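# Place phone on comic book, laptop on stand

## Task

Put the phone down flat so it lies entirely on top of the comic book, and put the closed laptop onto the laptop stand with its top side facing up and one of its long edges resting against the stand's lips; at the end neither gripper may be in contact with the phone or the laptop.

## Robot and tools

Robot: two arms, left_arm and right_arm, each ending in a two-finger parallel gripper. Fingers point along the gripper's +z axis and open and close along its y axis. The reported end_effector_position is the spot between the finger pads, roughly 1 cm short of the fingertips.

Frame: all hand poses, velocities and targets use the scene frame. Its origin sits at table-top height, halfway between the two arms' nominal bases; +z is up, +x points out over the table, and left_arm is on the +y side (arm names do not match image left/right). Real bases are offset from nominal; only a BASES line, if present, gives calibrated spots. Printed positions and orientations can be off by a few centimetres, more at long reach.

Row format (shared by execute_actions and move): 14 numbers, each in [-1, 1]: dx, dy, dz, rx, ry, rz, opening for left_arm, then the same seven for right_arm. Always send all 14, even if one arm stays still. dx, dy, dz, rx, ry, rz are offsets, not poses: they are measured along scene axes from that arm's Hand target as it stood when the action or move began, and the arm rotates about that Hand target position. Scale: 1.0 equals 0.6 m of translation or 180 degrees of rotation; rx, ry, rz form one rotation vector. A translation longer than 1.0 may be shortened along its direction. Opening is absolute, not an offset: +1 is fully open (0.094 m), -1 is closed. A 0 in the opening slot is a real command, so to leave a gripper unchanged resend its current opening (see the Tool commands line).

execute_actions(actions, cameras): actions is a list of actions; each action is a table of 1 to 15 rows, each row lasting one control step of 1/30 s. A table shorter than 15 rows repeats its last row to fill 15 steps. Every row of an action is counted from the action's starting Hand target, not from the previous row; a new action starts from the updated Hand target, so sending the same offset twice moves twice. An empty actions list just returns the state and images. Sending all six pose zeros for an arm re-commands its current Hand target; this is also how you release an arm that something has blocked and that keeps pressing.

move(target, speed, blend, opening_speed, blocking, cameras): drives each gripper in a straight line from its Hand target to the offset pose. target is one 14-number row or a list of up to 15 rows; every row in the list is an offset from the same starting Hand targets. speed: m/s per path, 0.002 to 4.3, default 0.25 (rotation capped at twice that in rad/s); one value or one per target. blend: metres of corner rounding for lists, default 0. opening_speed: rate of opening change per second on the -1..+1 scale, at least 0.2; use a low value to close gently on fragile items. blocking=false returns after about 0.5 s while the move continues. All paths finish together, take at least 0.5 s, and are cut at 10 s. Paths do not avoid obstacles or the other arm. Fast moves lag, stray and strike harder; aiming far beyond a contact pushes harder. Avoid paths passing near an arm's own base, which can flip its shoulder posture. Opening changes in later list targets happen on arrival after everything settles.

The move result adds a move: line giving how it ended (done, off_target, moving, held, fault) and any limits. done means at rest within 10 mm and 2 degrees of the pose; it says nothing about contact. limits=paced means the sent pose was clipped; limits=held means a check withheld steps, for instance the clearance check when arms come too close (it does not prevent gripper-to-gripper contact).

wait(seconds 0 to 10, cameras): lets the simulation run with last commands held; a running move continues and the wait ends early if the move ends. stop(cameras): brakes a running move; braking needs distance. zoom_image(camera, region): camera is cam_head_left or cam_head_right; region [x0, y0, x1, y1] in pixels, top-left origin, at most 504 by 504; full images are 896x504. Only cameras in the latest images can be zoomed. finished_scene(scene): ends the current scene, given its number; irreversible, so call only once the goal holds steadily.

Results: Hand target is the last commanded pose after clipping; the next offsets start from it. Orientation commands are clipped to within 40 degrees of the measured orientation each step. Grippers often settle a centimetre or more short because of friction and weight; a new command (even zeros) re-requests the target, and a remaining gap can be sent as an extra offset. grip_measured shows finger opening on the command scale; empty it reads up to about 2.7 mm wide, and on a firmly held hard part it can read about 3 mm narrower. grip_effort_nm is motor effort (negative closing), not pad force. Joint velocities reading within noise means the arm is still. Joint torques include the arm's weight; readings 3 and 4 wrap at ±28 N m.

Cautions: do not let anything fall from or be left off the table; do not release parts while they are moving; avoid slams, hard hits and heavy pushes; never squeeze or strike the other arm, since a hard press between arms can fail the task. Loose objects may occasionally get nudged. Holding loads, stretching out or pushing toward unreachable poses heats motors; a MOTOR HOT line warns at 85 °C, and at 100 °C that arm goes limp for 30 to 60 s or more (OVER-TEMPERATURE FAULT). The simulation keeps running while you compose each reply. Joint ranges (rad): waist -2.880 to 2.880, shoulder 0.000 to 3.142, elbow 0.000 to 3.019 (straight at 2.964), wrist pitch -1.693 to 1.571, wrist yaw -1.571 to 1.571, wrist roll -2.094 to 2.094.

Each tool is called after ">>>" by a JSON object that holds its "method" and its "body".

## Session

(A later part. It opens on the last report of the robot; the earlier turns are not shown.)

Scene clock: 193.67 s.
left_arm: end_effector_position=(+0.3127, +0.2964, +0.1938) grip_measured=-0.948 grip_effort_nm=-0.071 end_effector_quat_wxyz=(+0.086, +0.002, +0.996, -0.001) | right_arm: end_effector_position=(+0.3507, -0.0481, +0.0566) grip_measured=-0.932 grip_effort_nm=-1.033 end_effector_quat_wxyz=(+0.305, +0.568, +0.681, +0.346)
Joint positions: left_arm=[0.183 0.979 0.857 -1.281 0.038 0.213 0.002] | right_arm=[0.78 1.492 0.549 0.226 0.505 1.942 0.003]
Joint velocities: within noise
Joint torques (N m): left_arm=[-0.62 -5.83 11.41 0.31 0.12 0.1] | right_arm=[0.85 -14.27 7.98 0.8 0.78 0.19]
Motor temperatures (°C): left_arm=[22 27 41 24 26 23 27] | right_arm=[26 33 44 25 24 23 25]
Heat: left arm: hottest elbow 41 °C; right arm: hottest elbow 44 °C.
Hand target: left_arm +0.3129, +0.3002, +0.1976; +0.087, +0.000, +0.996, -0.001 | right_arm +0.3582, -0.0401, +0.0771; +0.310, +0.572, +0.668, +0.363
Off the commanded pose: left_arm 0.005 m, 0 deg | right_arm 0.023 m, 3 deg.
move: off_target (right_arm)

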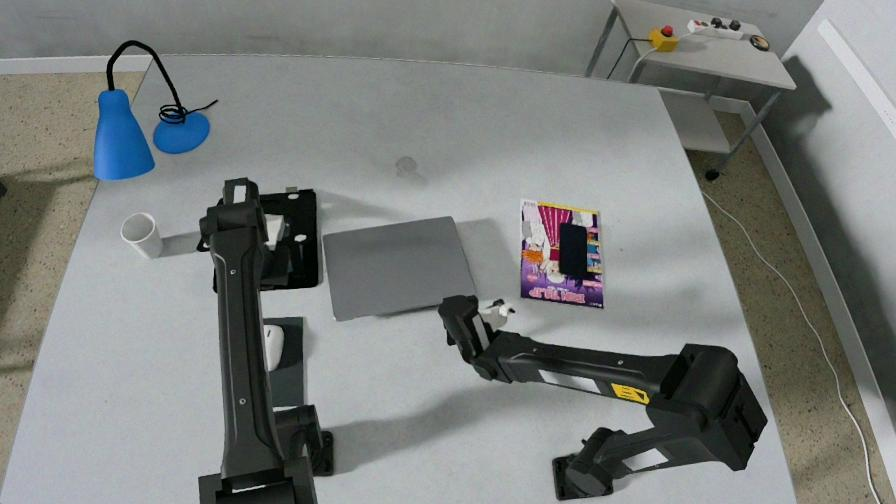

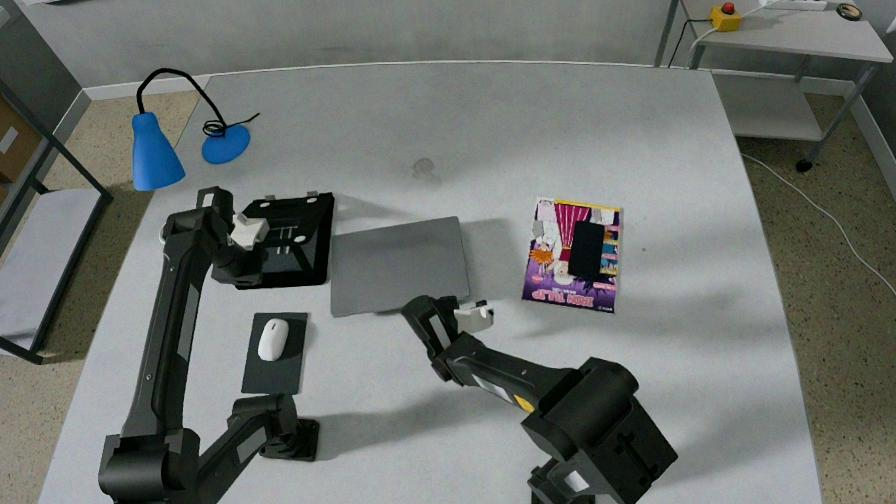

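>>> {"method": "move", "body": {"target": [[-0.105,-0.36,-0.05,-0.346,-0.327,0.418,0.6,-0.01,0,0.07,0,0,0.0,-0.95],[-0.115,-0.408,-0.13,-0.346,-0.327,0.418,0.6,-0.01,0,0.07,0,0,0.0,-0.95]], "speed": [0.4,0.2]}}

>>> {"method": "zoom_image", "body": {"camera": "cam_head_left", "region": [280, 200, 550, 420]}}

>>> {"method": "zoom_image", "body": {"camera": "cam_head_right", "region": [280, 200, 550, 420]}}

Scene clock: 208.10 s.
left_arm: end_effector_position=(+0.2462, +0.0640, +0.1165) grip_measured=+0.598 grip_effort_nm=0.125 end_effector_quat_wxyz=(+0.504, -0.533, +0.514, -0.444) | right_arm: end_effector_position=(+0.3361, -0.0586, +0.0816) grip_measured=-0.939 grip_effort_nm=-1.038 end_effector_quat_wxyz=(+0.306, +0.568, +0.692, +0.324)
Joint positions: left_arm=[-1.368 1.211 0.142 0.49 -1.391 -2.098 0.075] | right_arm=[0.791 1.368 0.551 0.051 0.518 1.947 0.003]
Joint velocities: within noise
Joint torques (N m): left_arm=[-2.02 -3.49 7.28 1.74 -0.5 -0.04] | right_arm=[1.03 -13.57 10.85 1.01 0.67 0.25]
Motor temperatures (°C): left_arm=[22 27 41 24 27 23 27] | right_arm=[26 33 45 25 25 23 26]
Heat: left arm: hottest elbow 41 °C; right arm: hottest elbow 45 °C.
Hand target: left_arm +0.2439, +0.0555, +0.1197; +0.479, -0.591, +0.504, -0.409 | right_arm +0.3522, -0.0402, +0.1190; +0.310, +0.572, +0.668, +0.363
Off the commanded pose: left_arm 0.009 m, 8 deg | right_arm 0.045 m, 5 deg.
joint sent to its limit (left arm) — joint 6 (wrist roll), lower limit. The joint targets are off in orientation, not in position.
move: off_target (left_arm, right_arm)

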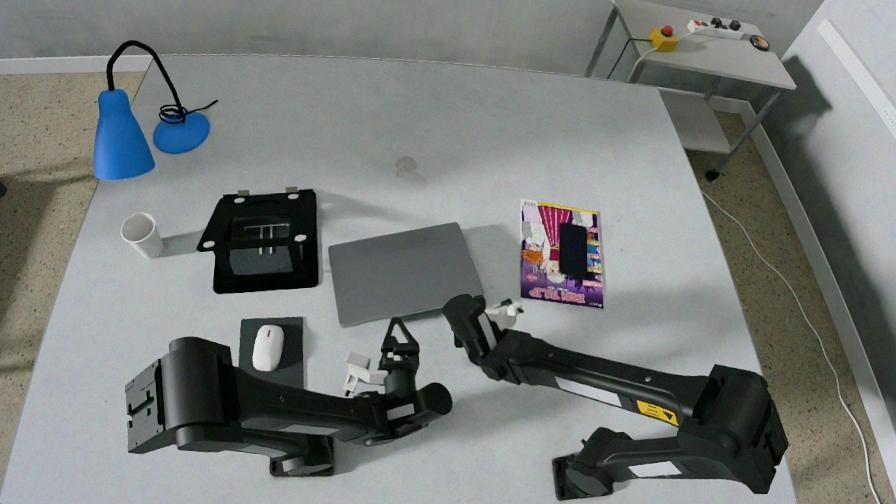

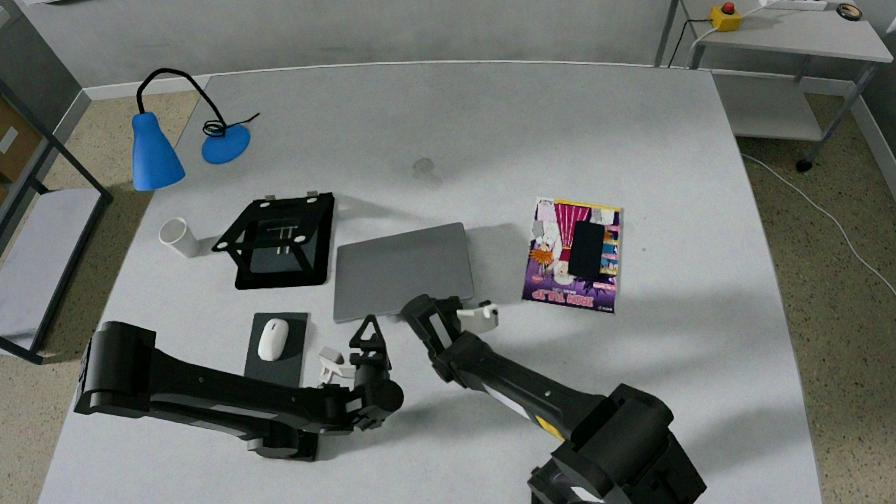

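Scaled by 1.867.

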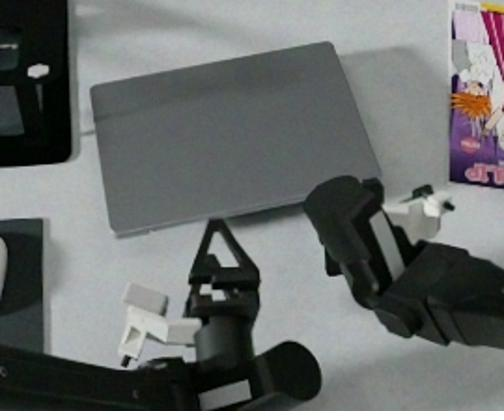

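Scaled by 1.867.

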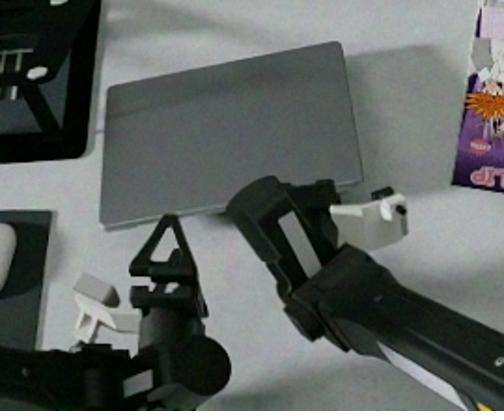

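>>> {"method": "move", "body": {"target": [[0,0,-0.108,0,0,0,0.55,0,0,0,0,0,0.0,-0.95],[0.185,0.025,-0.108,0,0,0,0.55,0,0,0,0,0,0.0,-0.95]], "speed": [0.15,0.08]}}

>>> {"method": "zoom_image", "body": {"camera": "cam_head_left", "region": [280, 200, 550, 420]}}

>>> {"method": "zoom_image", "body": {"camera": "cam_head_right", "region": [280, 200, 550, 420]}}

Scene clock: 215.23 s.
left_arm: end_effector_position=(+0.3451, +0.0754, +0.0507) grip_measured=+0.551 grip_effort_nm=-0.027 end_effector_quat_wxyz=(-0.477, +0.588, -0.515, +0.402) | right_arm: end_effector_position=(+0.3361, -0.0584, +0.0826) grip_measured=-0.939 grip_effort_nm=-1.038 end_effector_quat_wxyz=(+0.306, +0.568, +0.691, +0.325)
Joint positions: left_arm=[-0.94 1.68 0.229 1.013 -1.02 -1.931 0.073] | right_arm=[0.792 1.366 0.551 0.051 0.518 1.947 0.003]
Joint velocities: within noise
Joint torques (N m): left_arm=[-1.38 -8.29 4.93 2.26 -0.18 0.19] | right_arm=[0.97 -13.45 10.89 1.01 0.67 0.24]
Motor temperatures (°C): left_arm=[22 27 41 24 27 23 27] | right_arm=[26 33 44 25 25 23 26]
Heat: left arm: hottest elbow 41 °C; right arm: hottest elbow 44 °C.
Hand target: left_arm +0.3549, +0.0704, +0.0548; -0.479, +0.591, -0.504, +0.409 | right_arm +0.3521, -0.0401, +0.1189; +0.310, +0.572, +0.668, +0.363
Off the commanded pose: left_arm 0.012 m, 2 deg | right_arm 0.044 m, 5 deg.
move: off_target (left_arm, right_arm)

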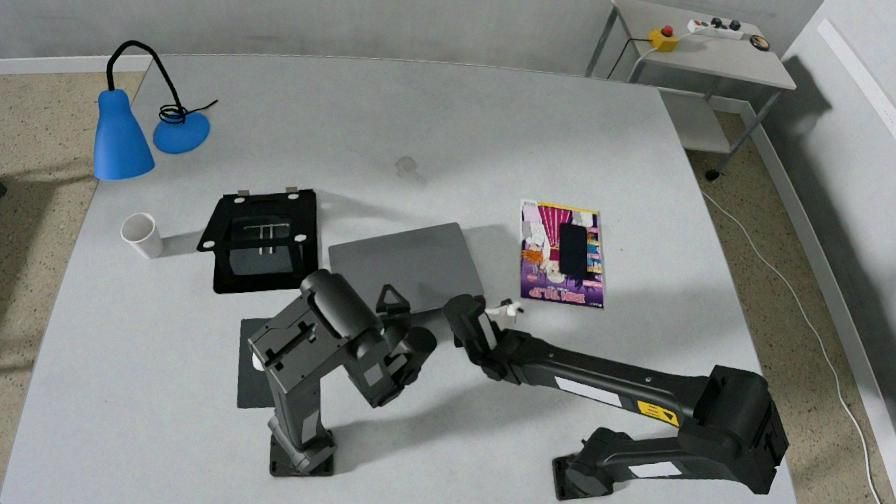

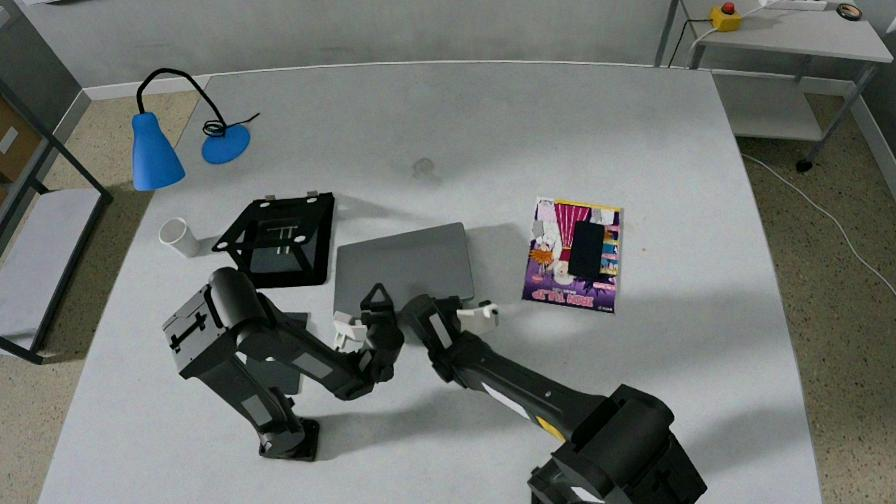

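Scaled by 1.867.

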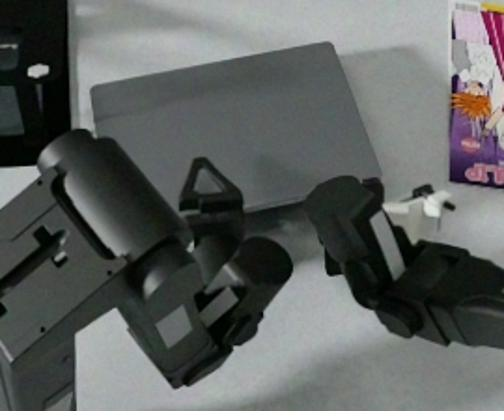

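Scaled by 1.867.

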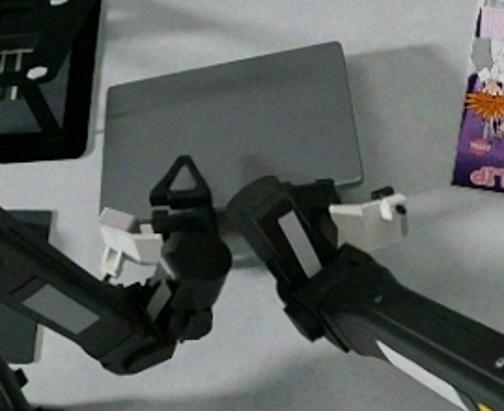

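>>> {"method": "move", "body": {"target": [[0,0,0,0,0,0,-0.95,0,0,0,0,0,0.0,-0.95]], "speed": [0.08], "opening_speed": 0.5}}

>>> {"method": "zoom_image", "body": {"camera": "cam_head_right", "region": [280, 200, 550, 420]}}

Scene clock: 221.03 s.
left_arm: end_effector_position=(+0.3458, +0.0747, +0.0529) grip_measured=-0.611 grip_effort_nm=-1.004 end_effector_quat_wxyz=(-0.469, +0.598, -0.499, +0.416) | right_arm: end_effector_position=(+0.3366, -0.0584, +0.0843) grip_measured=-0.942 grip_effort_nm=-1.028 end_effector_quat_wxyz=(+0.307, +0.569, +0.690, +0.327)
Joint positions: left_arm=[-0.94 1.681 0.229 1.03 -1.021 -1.968 0.018] | right_arm=[0.792 1.363 0.552 0.051 0.521 1.948 0.003]
Joint velocities: within noise
Joint torques (N m): left_arm=[-0.21 -9 5.03 1.4 -0.13 0.54] | right_arm=[1.03 -13.1 10.91 1.02 0.58 0.23]
Motor temperatures (°C): left_arm=[22 27 40 24 27 23 27] | right_arm=[26 33 44 25 25 23 26]
Heat: left arm: hottest elbow 40 °C; right arm: hottest elbow 44 °C.
Hand target: left_arm +0.3549, +0.0704, +0.0549; -0.479, +0.591, -0.504, +0.409 | right_arm +0.3522, -0.0400, +0.1191; +0.310, +0.572, +0.668, +0.363
Off the commanded pose: left_arm 0.010 m, 2 deg | right_arm 0.042 m, 5 deg.
move: off_target (right_arm)

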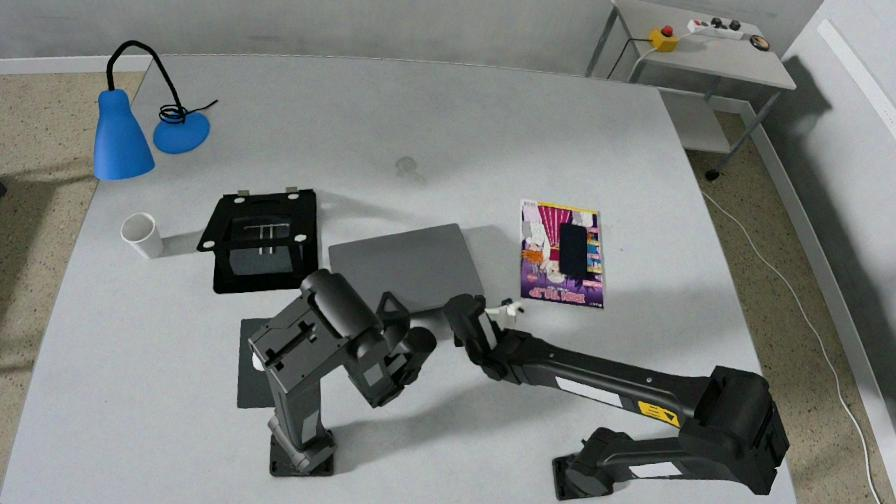

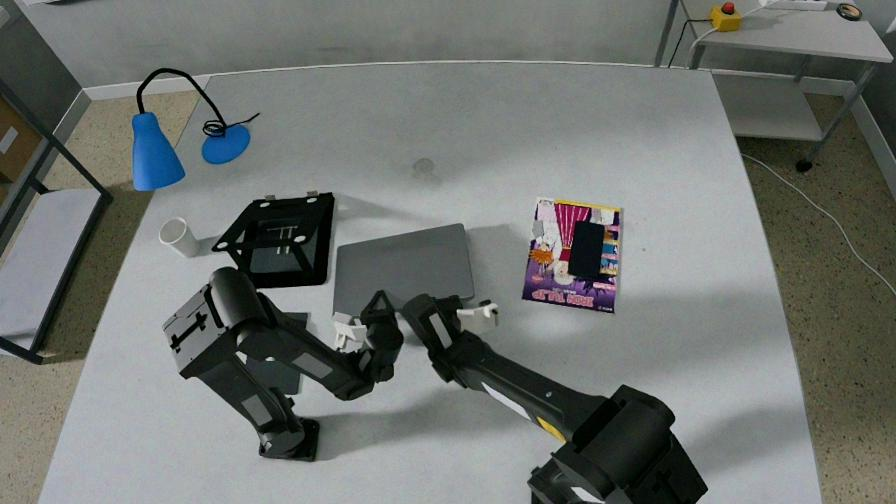

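Scaled by 1.867.

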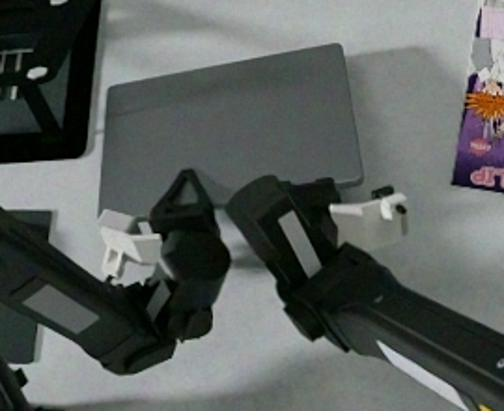

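>>> {"method": "move", "body": {"target": [[0,0,0.02,0,0,0,-0.95,-0.02,-0.02,-0.04,0,0,0.0,-0.95],[0,0,0.02,0,0,0,-0.95,-0.02,-0.02,-0.04,0,0,0.0,0.2],[0,0,0.02,0,0,0,-0.95,-0.12,-0.1,-0.04,0,0,0.0,0.2],[0,0,0.02,0,0,0,-0.95,-0.22,-0.45,0.12,0,0,-0.05,-0.3]], "speed": [0.08,0.08,0.1,0.3], "opening_speed": 1}}

>>> {"method": "zoom_image", "body": {"camera": "cam_head_right", "region": [280, 200, 550, 420]}}

Scene clock: 230.67 s.
left_arm: end_effector_position=(+0.3473, +0.0754, +0.0565) grip_measured=-0.616 grip_effort_nm=-1.004 end_effector_quat_wxyz=(-0.468, +0.600, -0.502, +0.412) | right_arm: end_effector_position=(+0.2159, -0.3070, +0.1515) grip_measured=-0.298 grip_effort_nm=-0.085 end_effector_quat_wxyz=(+0.314, +0.632, +0.633, +0.318)
Joint positions: left_arm=[-0.933 1.643 0.232 0.975 -1.014 -1.972 0.018] | right_arm=[0.011 0.218 0.272 -0.698 0.007 1.581 0.033]
Joint velocities: within noise
Joint torques (N m): left_arm=[-0.97 -10.17 5.05 1.07 -0.43 0.59] | right_arm=[-0.38 0.38 14.71 1.02 0.01 0.03]
Motor temperatures (°C): left_arm=[22 27 40 24 27 24 27] | right_arm=[26 33 45 25 24 23 26]
Heat: left arm: hottest elbow 40 °C; right arm: hottest elbow 45 °C.
Hand target: left_arm +0.3549, +0.0704, +0.0668; -0.479, +0.591, -0.504, +0.409 | right_arm +0.2202, -0.3101, +0.1912; +0.337, +0.622, +0.621, +0.337
Off the commanded pose: left_arm 0.014 m, 2 deg | right_arm 0.040 m, 4 deg.
move: off_target (left_arm, right_arm); target 2's new opening was sent with right_arm's hand 0.009 m and 3 deg from that target; target 4's new opening was sent with right_arm's hand 0.040 m and 4 deg from that target

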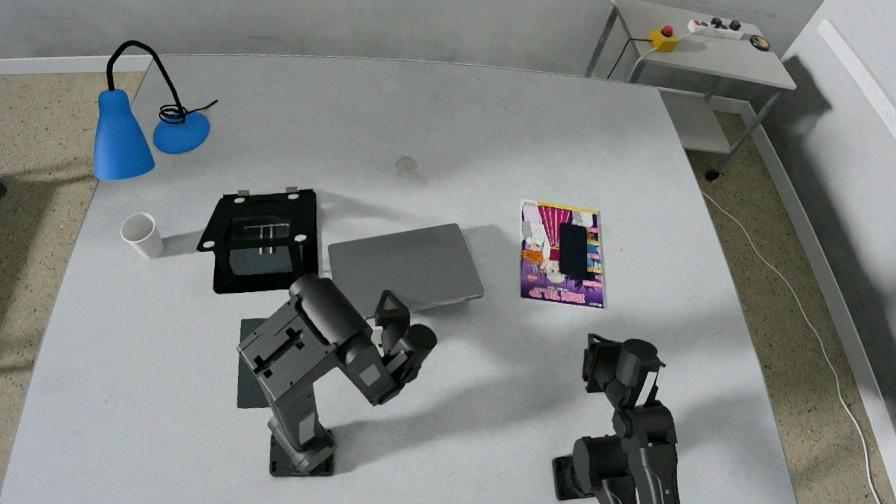

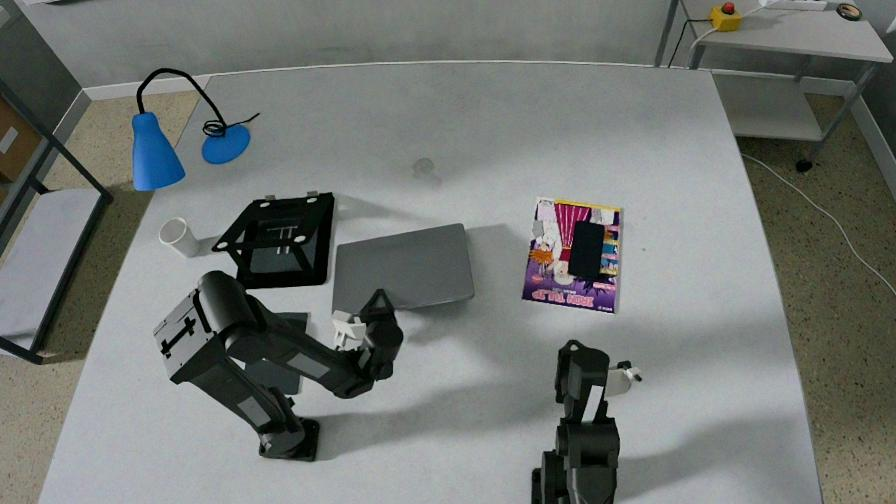

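Scaled by 1.867.

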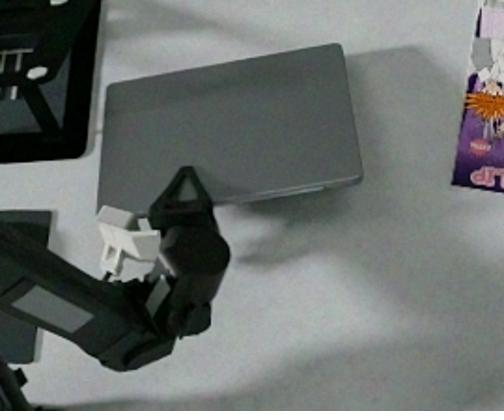

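>>> {"method": "zoom_image", "body": {"camera": "cam_head_left", "region": [180, 170, 350, 310]}}

>>> {"method": "zoom_image", "body": {"camera": "cam_head_right", "region": [190, 170, 360, 310]}}

Scaled by 2.965.

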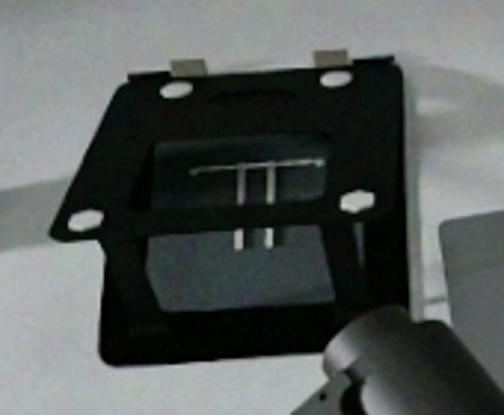

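Scaled by 2.965.

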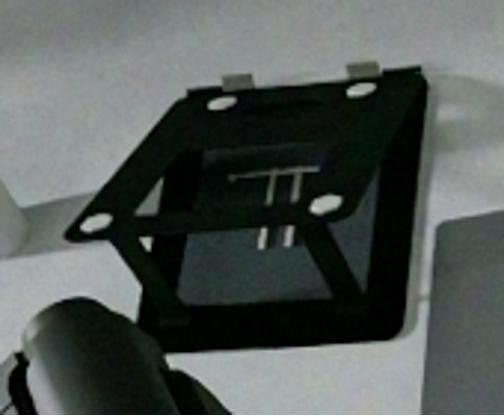

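>>> {"method": "move", "body": {"target": [[-0.02,0.02,0.2,0,0,0,-0.95,0,0,0,0,0,0.0,-0.3],[-0.02,0.05,0.36,0,0,0,-0.95,0,0,0,0,0,0.0,-0.3]], "speed": [0.15,0.15]}}

>>> {"method": "zoom_image", "body": {"camera": "cam_head_right", "region": [280, 180, 550, 400]}}

Scene clock: 244.90 s.
left_arm: end_effector_position=(+0.3032, +0.1332, +0.1526) grip_measured=-0.633 grip_effort_nm=-1.009 end_effector_quat_wxyz=(+0.477, -0.547, +0.626, -0.286) | right_arm: end_effector_position=(+0.2158, -0.3070, +0.1515) grip_measured=-0.299 grip_effort_nm=-0.081 end_effector_quat_wxyz=(+0.314, +0.632, +0.633, +0.318)
Joint positions: left_arm=[-0.896 0.704 0.266 -0.251 -0.928 -1.841 0.017] | right_arm=[0.011 0.217 0.272 -0.699 0.007 1.581 0.033]
Joint velocities: within noise
Joint torques (N m): left_arm=[-1.61 -7.65 27.82 3.15 -2.34 -0.53] | right_arm=[-0.32 0.44 14.69 1.03 0 0.03]
Motor temperatures (°C): left_arm=[22 27 40 24 27 24 28] | right_arm=[26 32 49 25 24 23 26]
Heat: left arm: hottest elbow 40 °C; right arm: hottest elbow 49 °C.
Hand target: left_arm +0.3429, +0.1004, +0.2828; +0.479, -0.591, +0.504, -0.409 | right_arm +0.2202, -0.3101, +0.1911; +0.337, +0.622, +0.621, +0.337
Off the commanded pose: left_arm 0.140 m, 20 deg | right_arm 0.040 m, 4 deg.
move: off_target (left_arm, right_arm)

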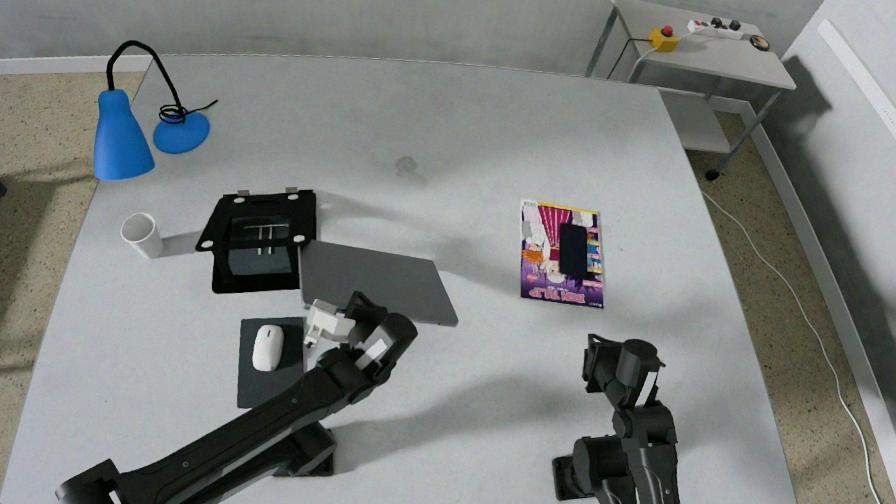

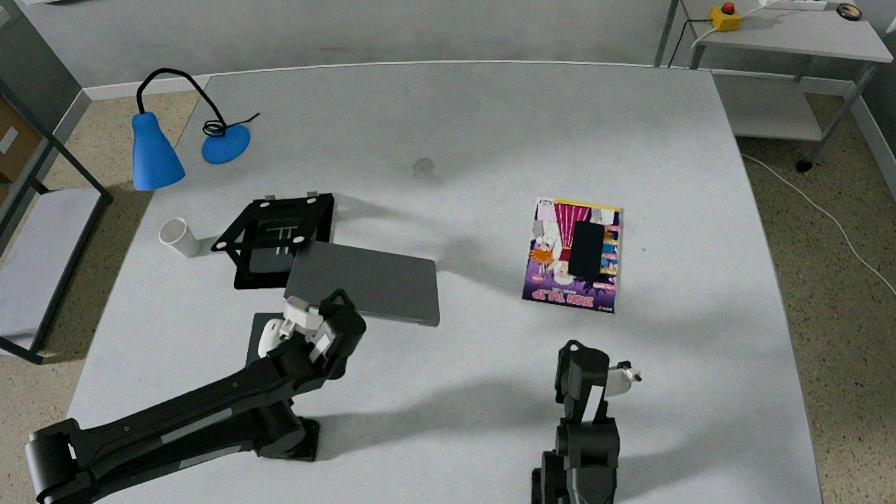

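Scaled by 1.867.

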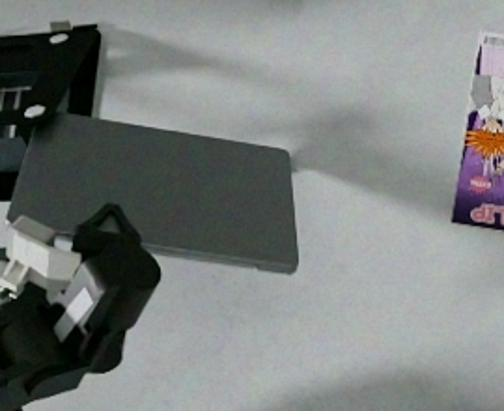

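>>> {"method": "move", "body": {"target": [[0.02,0.05,0.22,-0.09,0,-0.02,-0.95,0,0,0,0,0,0.0,-0.3],[0.12,0.45,0.22,-0.09,0.03,-0.036,-0.95,0,0,0,0,0,0.0,-0.3]], "speed": [0.2,0.2]}}

>>> {"method": "zoom_image", "body": {"camera": "cam_head_right", "region": [160, 160, 430, 380]}}

>>> {"method": "zoom_image", "body": {"camera": "cam_head_left", "region": [160, 160, 430, 380]}}

Scene clock: 255.87 s.
left_arm: end_effector_position=(+0.3584, +0.3425, +0.2485) grip_measured=-0.634 grip_effort_nm=-1.009 end_effector_quat_wxyz=(-0.211, +0.735, -0.506, +0.400) | right_arm: end_effector_position=(+0.2158, -0.3070, +0.1515) grip_measured=-0.299 grip_effort_nm=-0.085 end_effector_quat_wxyz=(+0.314, +0.632, +0.633, +0.318)
Joint positions: left_arm=[0.521 0.741 0.648 -0.658 0.522 -1.618 0.017] | right_arm=[0.011 0.217 0.272 -0.699 0.007 1.581 0.033]
Joint velocities: within noise
Joint torques (N m): left_arm=[-0.21 -8.23 -25.33 4.97 1.7 -0.05] | right_arm=[-0.26 0.38 14.71 1.03 0.01 0.03]
Motor temperatures (°C): left_arm=[22 27 47 24 31 24 28] | right_arm=[26 32 51 25 24 23 25]
Heat: left arm: hottest elbow 47 °C; right arm: hottest elbow 51 °C.
Hand target: left_arm +0.4150, +0.3704, +0.4147; -0.343, +0.641, -0.496, +0.474 | right_arm +0.2202, -0.3101, +0.1911; +0.337, +0.622, +0.621, +0.337
Off the commanded pose: left_arm 0.178 m, 20 deg | right_arm 0.040 m, 4 deg.
move: off_target (left_arm, right_arm)

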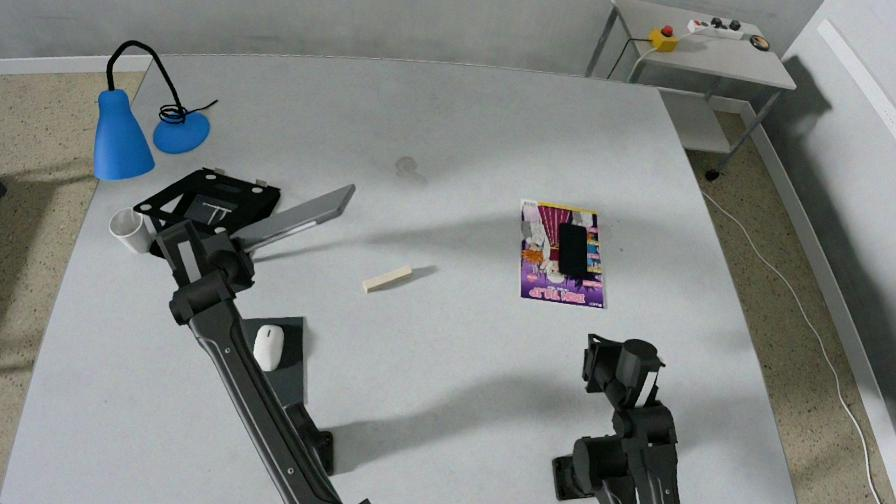

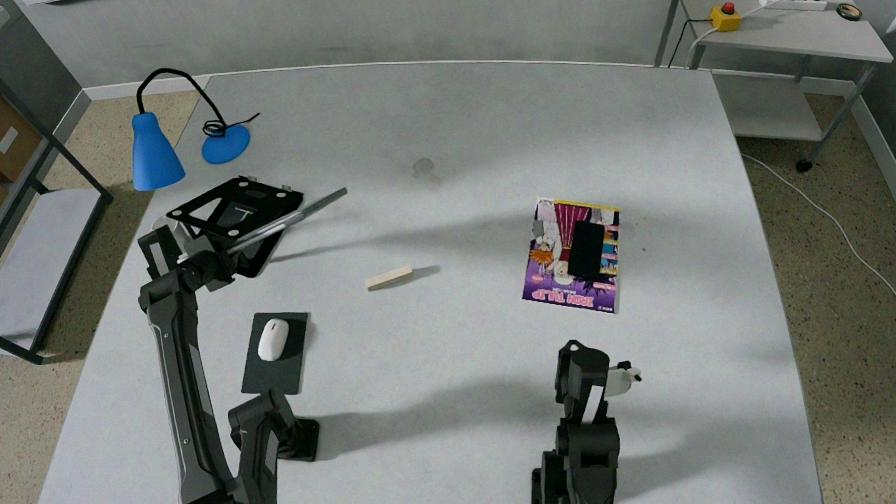

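Scaled by 1.867.

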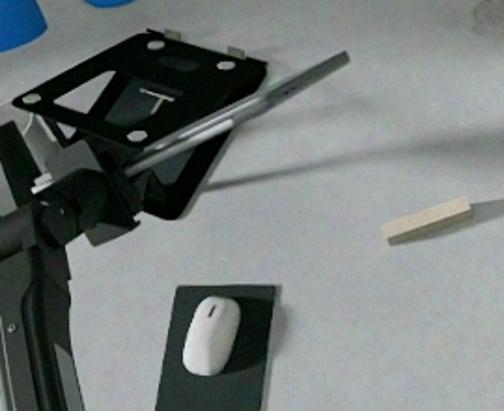

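Scaled by 1.867.

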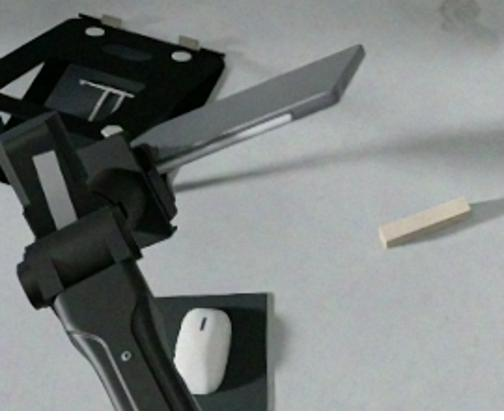

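>>> {"method": "move", "body": {"target": [[-0.1,-0.05,0.1,0.06,0,0.02,-0.95,0,0,0,0,0,0.0,-0.3]], "speed": [0.15]}}

>>> {"method": "zoom_image", "body": {"camera": "cam_head_right", "region": [160, 160, 430, 380]}}

>>> {"method": "zoom_image", "body": {"camera": "cam_head_left", "region": [160, 160, 430, 380]}}

Scene clock: 263.27 s.
left_arm: end_effector_position=(+0.3291, +0.3370, +0.3191) grip_measured=-0.633 grip_effort_nm=-1.009 end_effector_quat_wxyz=(-0.302, +0.701, -0.545, +0.347) | right_arm: end_effector_position=(+0.2158, -0.3070, +0.1515) grip_measured=-0.299 grip_effort_nm=-0.085 end_effector_quat_wxyz=(+0.314, +0.632, +0.633, +0.318)
Joint positions: left_arm=[0.474 0.593 0.766 -0.837 0.361 -1.494 0.017] | right_arm=[0.011 0.217 0.272 -0.699 0.007 1.581 0.033]
Joint velocities: within noise
Joint torques (N m): left_arm=[-2.14 -5.66 -25.58 4.15 1.11 -0.2] | right_arm=[-0.38 0.38 14.68 1.01 0 0.02]
Motor temperatures (°C): left_arm=[22 27 50 24 31 24 28] | right_arm=[26 32 53 25 24 23 25]
Heat: left arm: hottest elbow 50 °C; right arm: hottest elbow 53 °C.
Hand target: left_arm +0.3549, +0.3404, +0.4747; -0.416, +0.621, -0.518, +0.415 | right_arm +0.2202, -0.3101, +0.1911; +0.337, +0.622, +0.621, +0.337
Off the commanded pose: left_arm 0.158 m, 18 deg | right_arm 0.040 m, 4 deg.
move: off_target (left_arm, right_arm)

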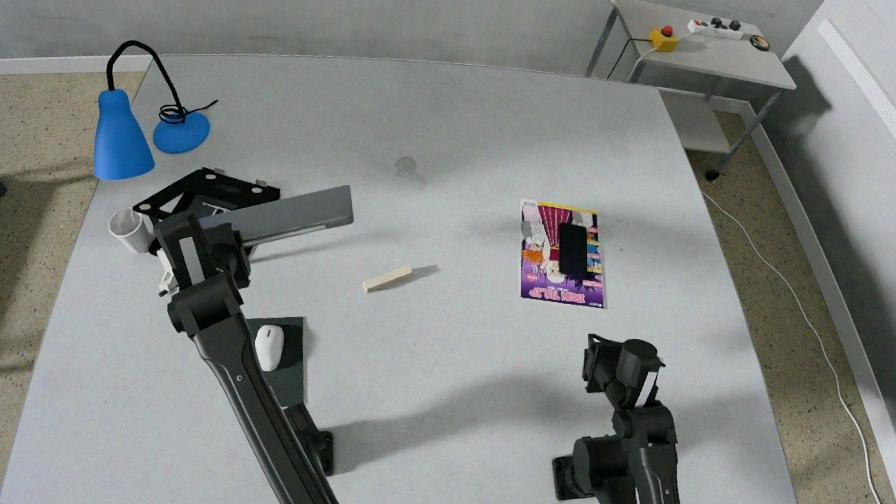

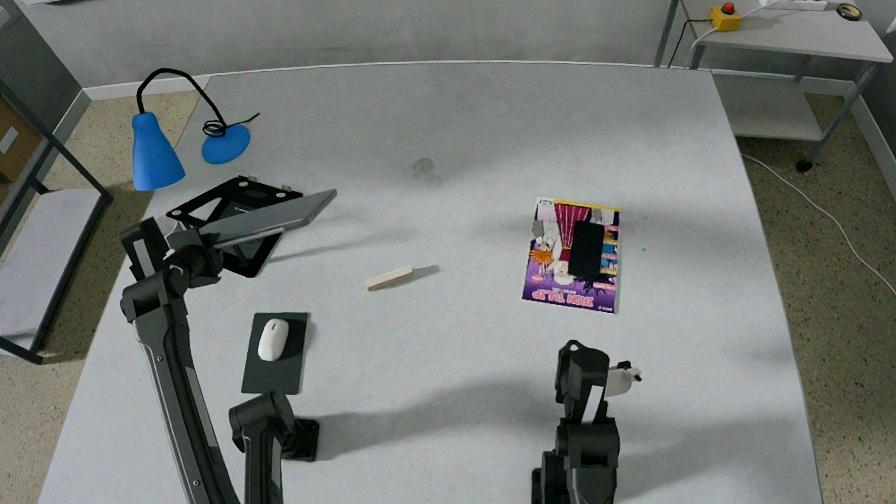

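Scaled by 1.867.

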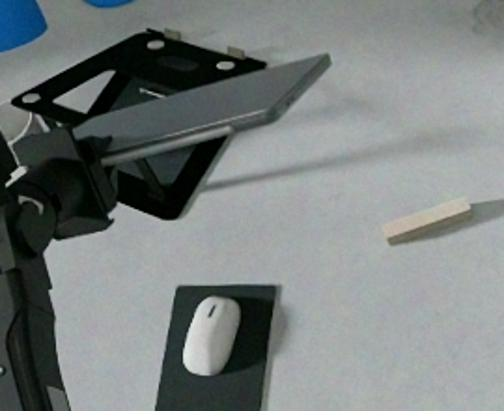

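Scaled by 1.867.

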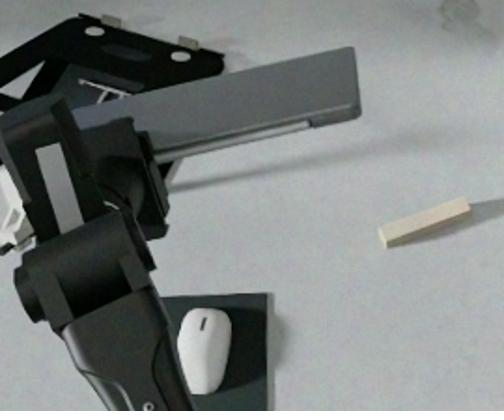

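>>> {"method": "move", "body": {"target": [[0.26,0.36,-0.03,0.05,0,-0.117,-0.95,0,0,0,0,0,0.0,-0.3]], "speed": [0.18]}}

>>> {"method": "zoom_image", "body": {"camera": "cam_head_right", "region": [120, 130, 390, 350]}}

>>> {"method": "zoom_image", "body": {"camera": "cam_head_left", "region": [100, 120, 370, 340]}}

Scene clock: 277.73 s.
left_arm: end_effector_position=(+0.4798, +0.5248, +0.3146) grip_measured=-0.633 grip_effort_nm=-1.009 end_effector_quat_wxyz=(+0.266, -0.558, +0.649, -0.443) | right_arm: end_effector_position=(+0.2158, -0.3070, +0.1516) grip_measured=-0.299 grip_effort_nm=-0.081 end_effector_quat_wxyz=(+0.314, +0.632, +0.633, +0.318)
Joint positions: left_arm=[0.798 1.406 1.242 -0.742 0.939 -0.941 0.017] | right_arm=[0.011 0.217 0.272 -0.699 0.007 1.581 0.033]
Joint velocities: within noise
Joint torques (N m): left_arm=[-0.91 -18.67 -26.97 2.85 1.72 -0.19] | right_arm=[-0.32 0.32 14.71 1.03 0 0.03]
Motor temperatures (°C): left_arm=[22 27 56 24 31 24 28] | right_arm=[26 32 55 25 24 23 25]
Heat: left arm: hottest elbow 56 °C; right arm: hottest elbow 55 °C.
Hand target: left_arm +0.5108, +0.5565, +0.4568; +0.381, -0.482, +0.654, -0.442 | right_arm +0.2202, -0.3101, +0.1912; +0.337, +0.622, +0.621, +0.337
Off the commanded pose: left_arm 0.149 m, 16 deg | right_arm 0.040 m, 4 deg.
move: off_target (left_arm, right_arm)

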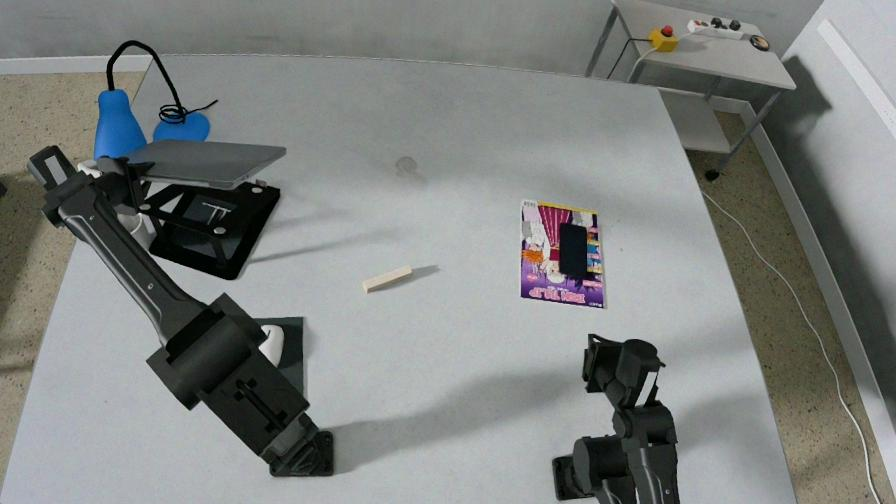

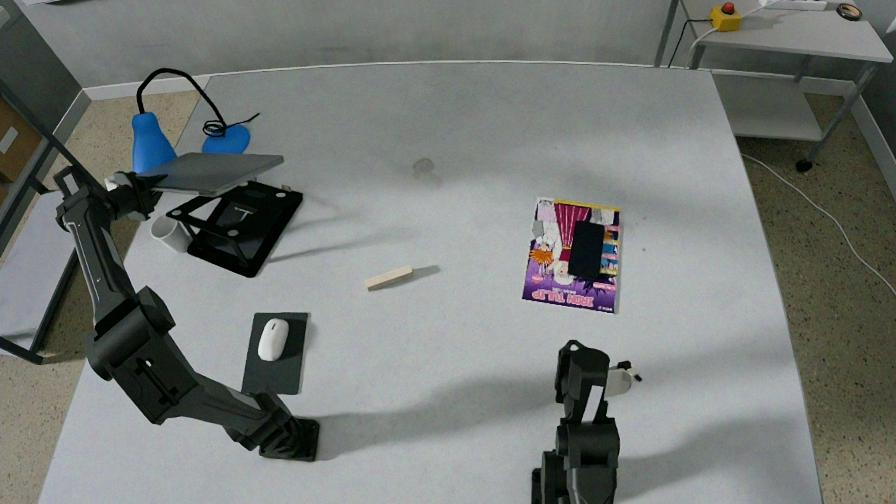

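Scaled by 1.867.

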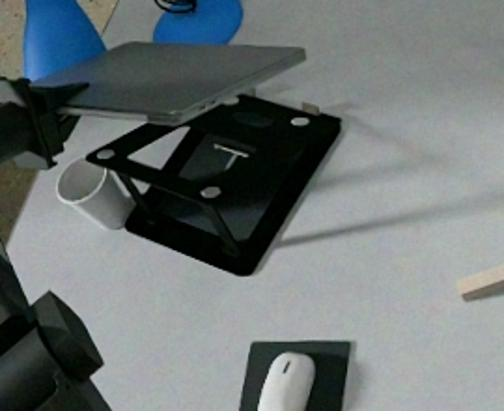

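Scaled by 1.867.

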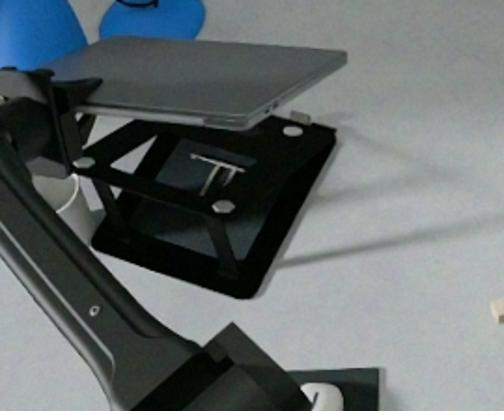

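>>> {"method": "move", "body": {"target": [[0.117,0.05,-0.1,0.051,0.025,-0.006,-0.95,0,0,0,0,0,0.0,-0.3]], "speed": [0.12]}}

>>> {"method": "zoom_image", "body": {"camera": "cam_head_right", "region": [120, 130, 340, 310]}}

>>> {"method": "zoom_image", "body": {"camera": "cam_head_left", "region": [100, 120, 320, 300]}}

Scene clock: 288.53 s.
left_arm: end_effector_position=(+0.5427, +0.5182, +0.2838) grip_measured=-0.633 grip_effort_nm=-1.009 end_effector_quat_wxyz=(+0.279, -0.485, +0.732, -0.389) | right_arm: end_effector_position=(+0.2158, -0.3070, +0.1516) grip_measured=-0.299 grip_effort_nm=-0.076 end_effector_quat_wxyz=(+0.314, +0.632, +0.633, +0.318)
Joint positions: left_arm=[0.687 1.547 1.352 -0.744 0.835 -0.743 0.017] | right_arm=[0.011 0.217 0.272 -0.699 0.007 1.581 0.033]
Joint velocities: within noise
Joint torques (N m): left_arm=[2.49 -17.73 -27.08 3.32 0.15 -0.56] | right_arm=[-0.26 0.5 14.71 1.03 0.01 0.02]
Motor temperatures (°C): left_arm=[22 28 62 24 32 24 28] | right_arm=[26 31 56 25 24 23 25]
Heat: left arm: hottest elbow 62 °C; right arm: hottest elbow 56 °C.
Hand target: left_arm +0.5811, +0.5865, +0.3967; +0.388, -0.461, +0.706, -0.372 | right_arm +0.2202, -0.3101, +0.1912; +0.337, +0.622, +0.621, +0.337
Off the commanded pose: left_arm 0.137 m, 13 deg | right_arm 0.040 m, 4 deg.
move: off_target (left_arm, right_arm)

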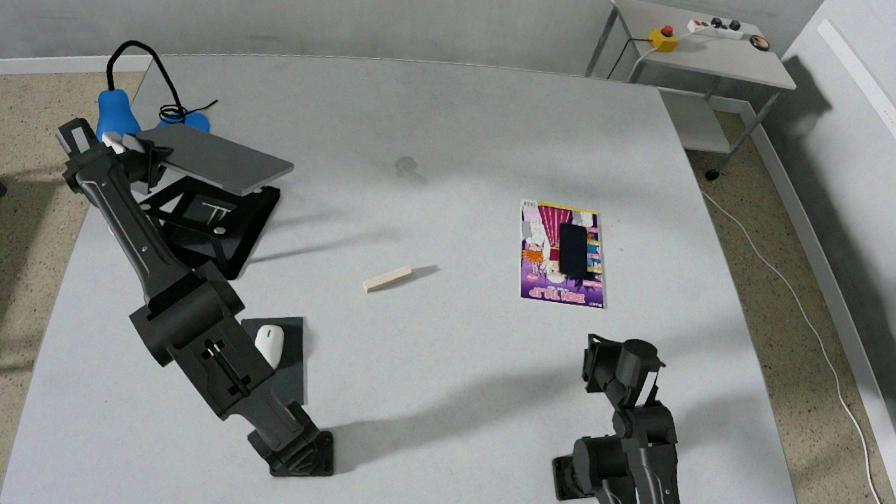

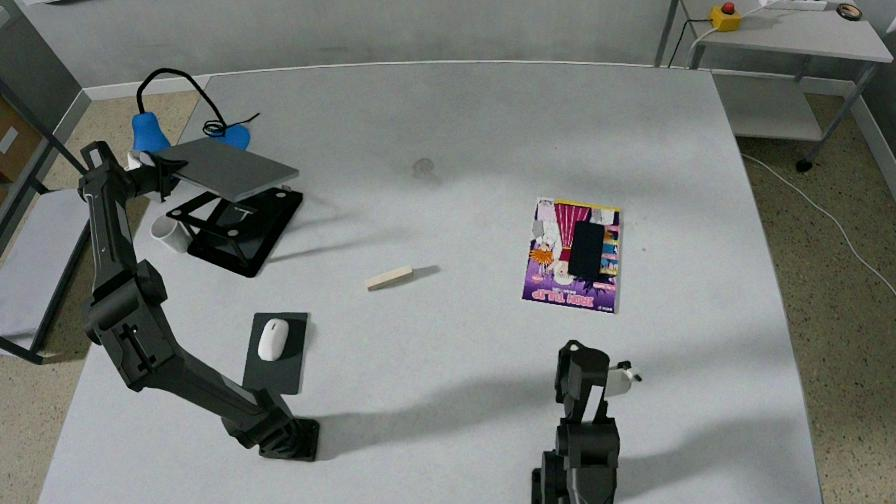

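Scaled by 2.291.

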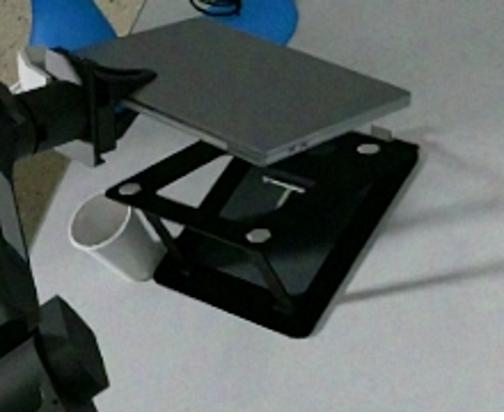

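Scaled by 2.291.

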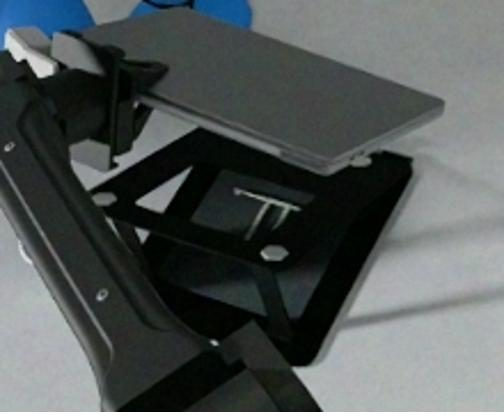

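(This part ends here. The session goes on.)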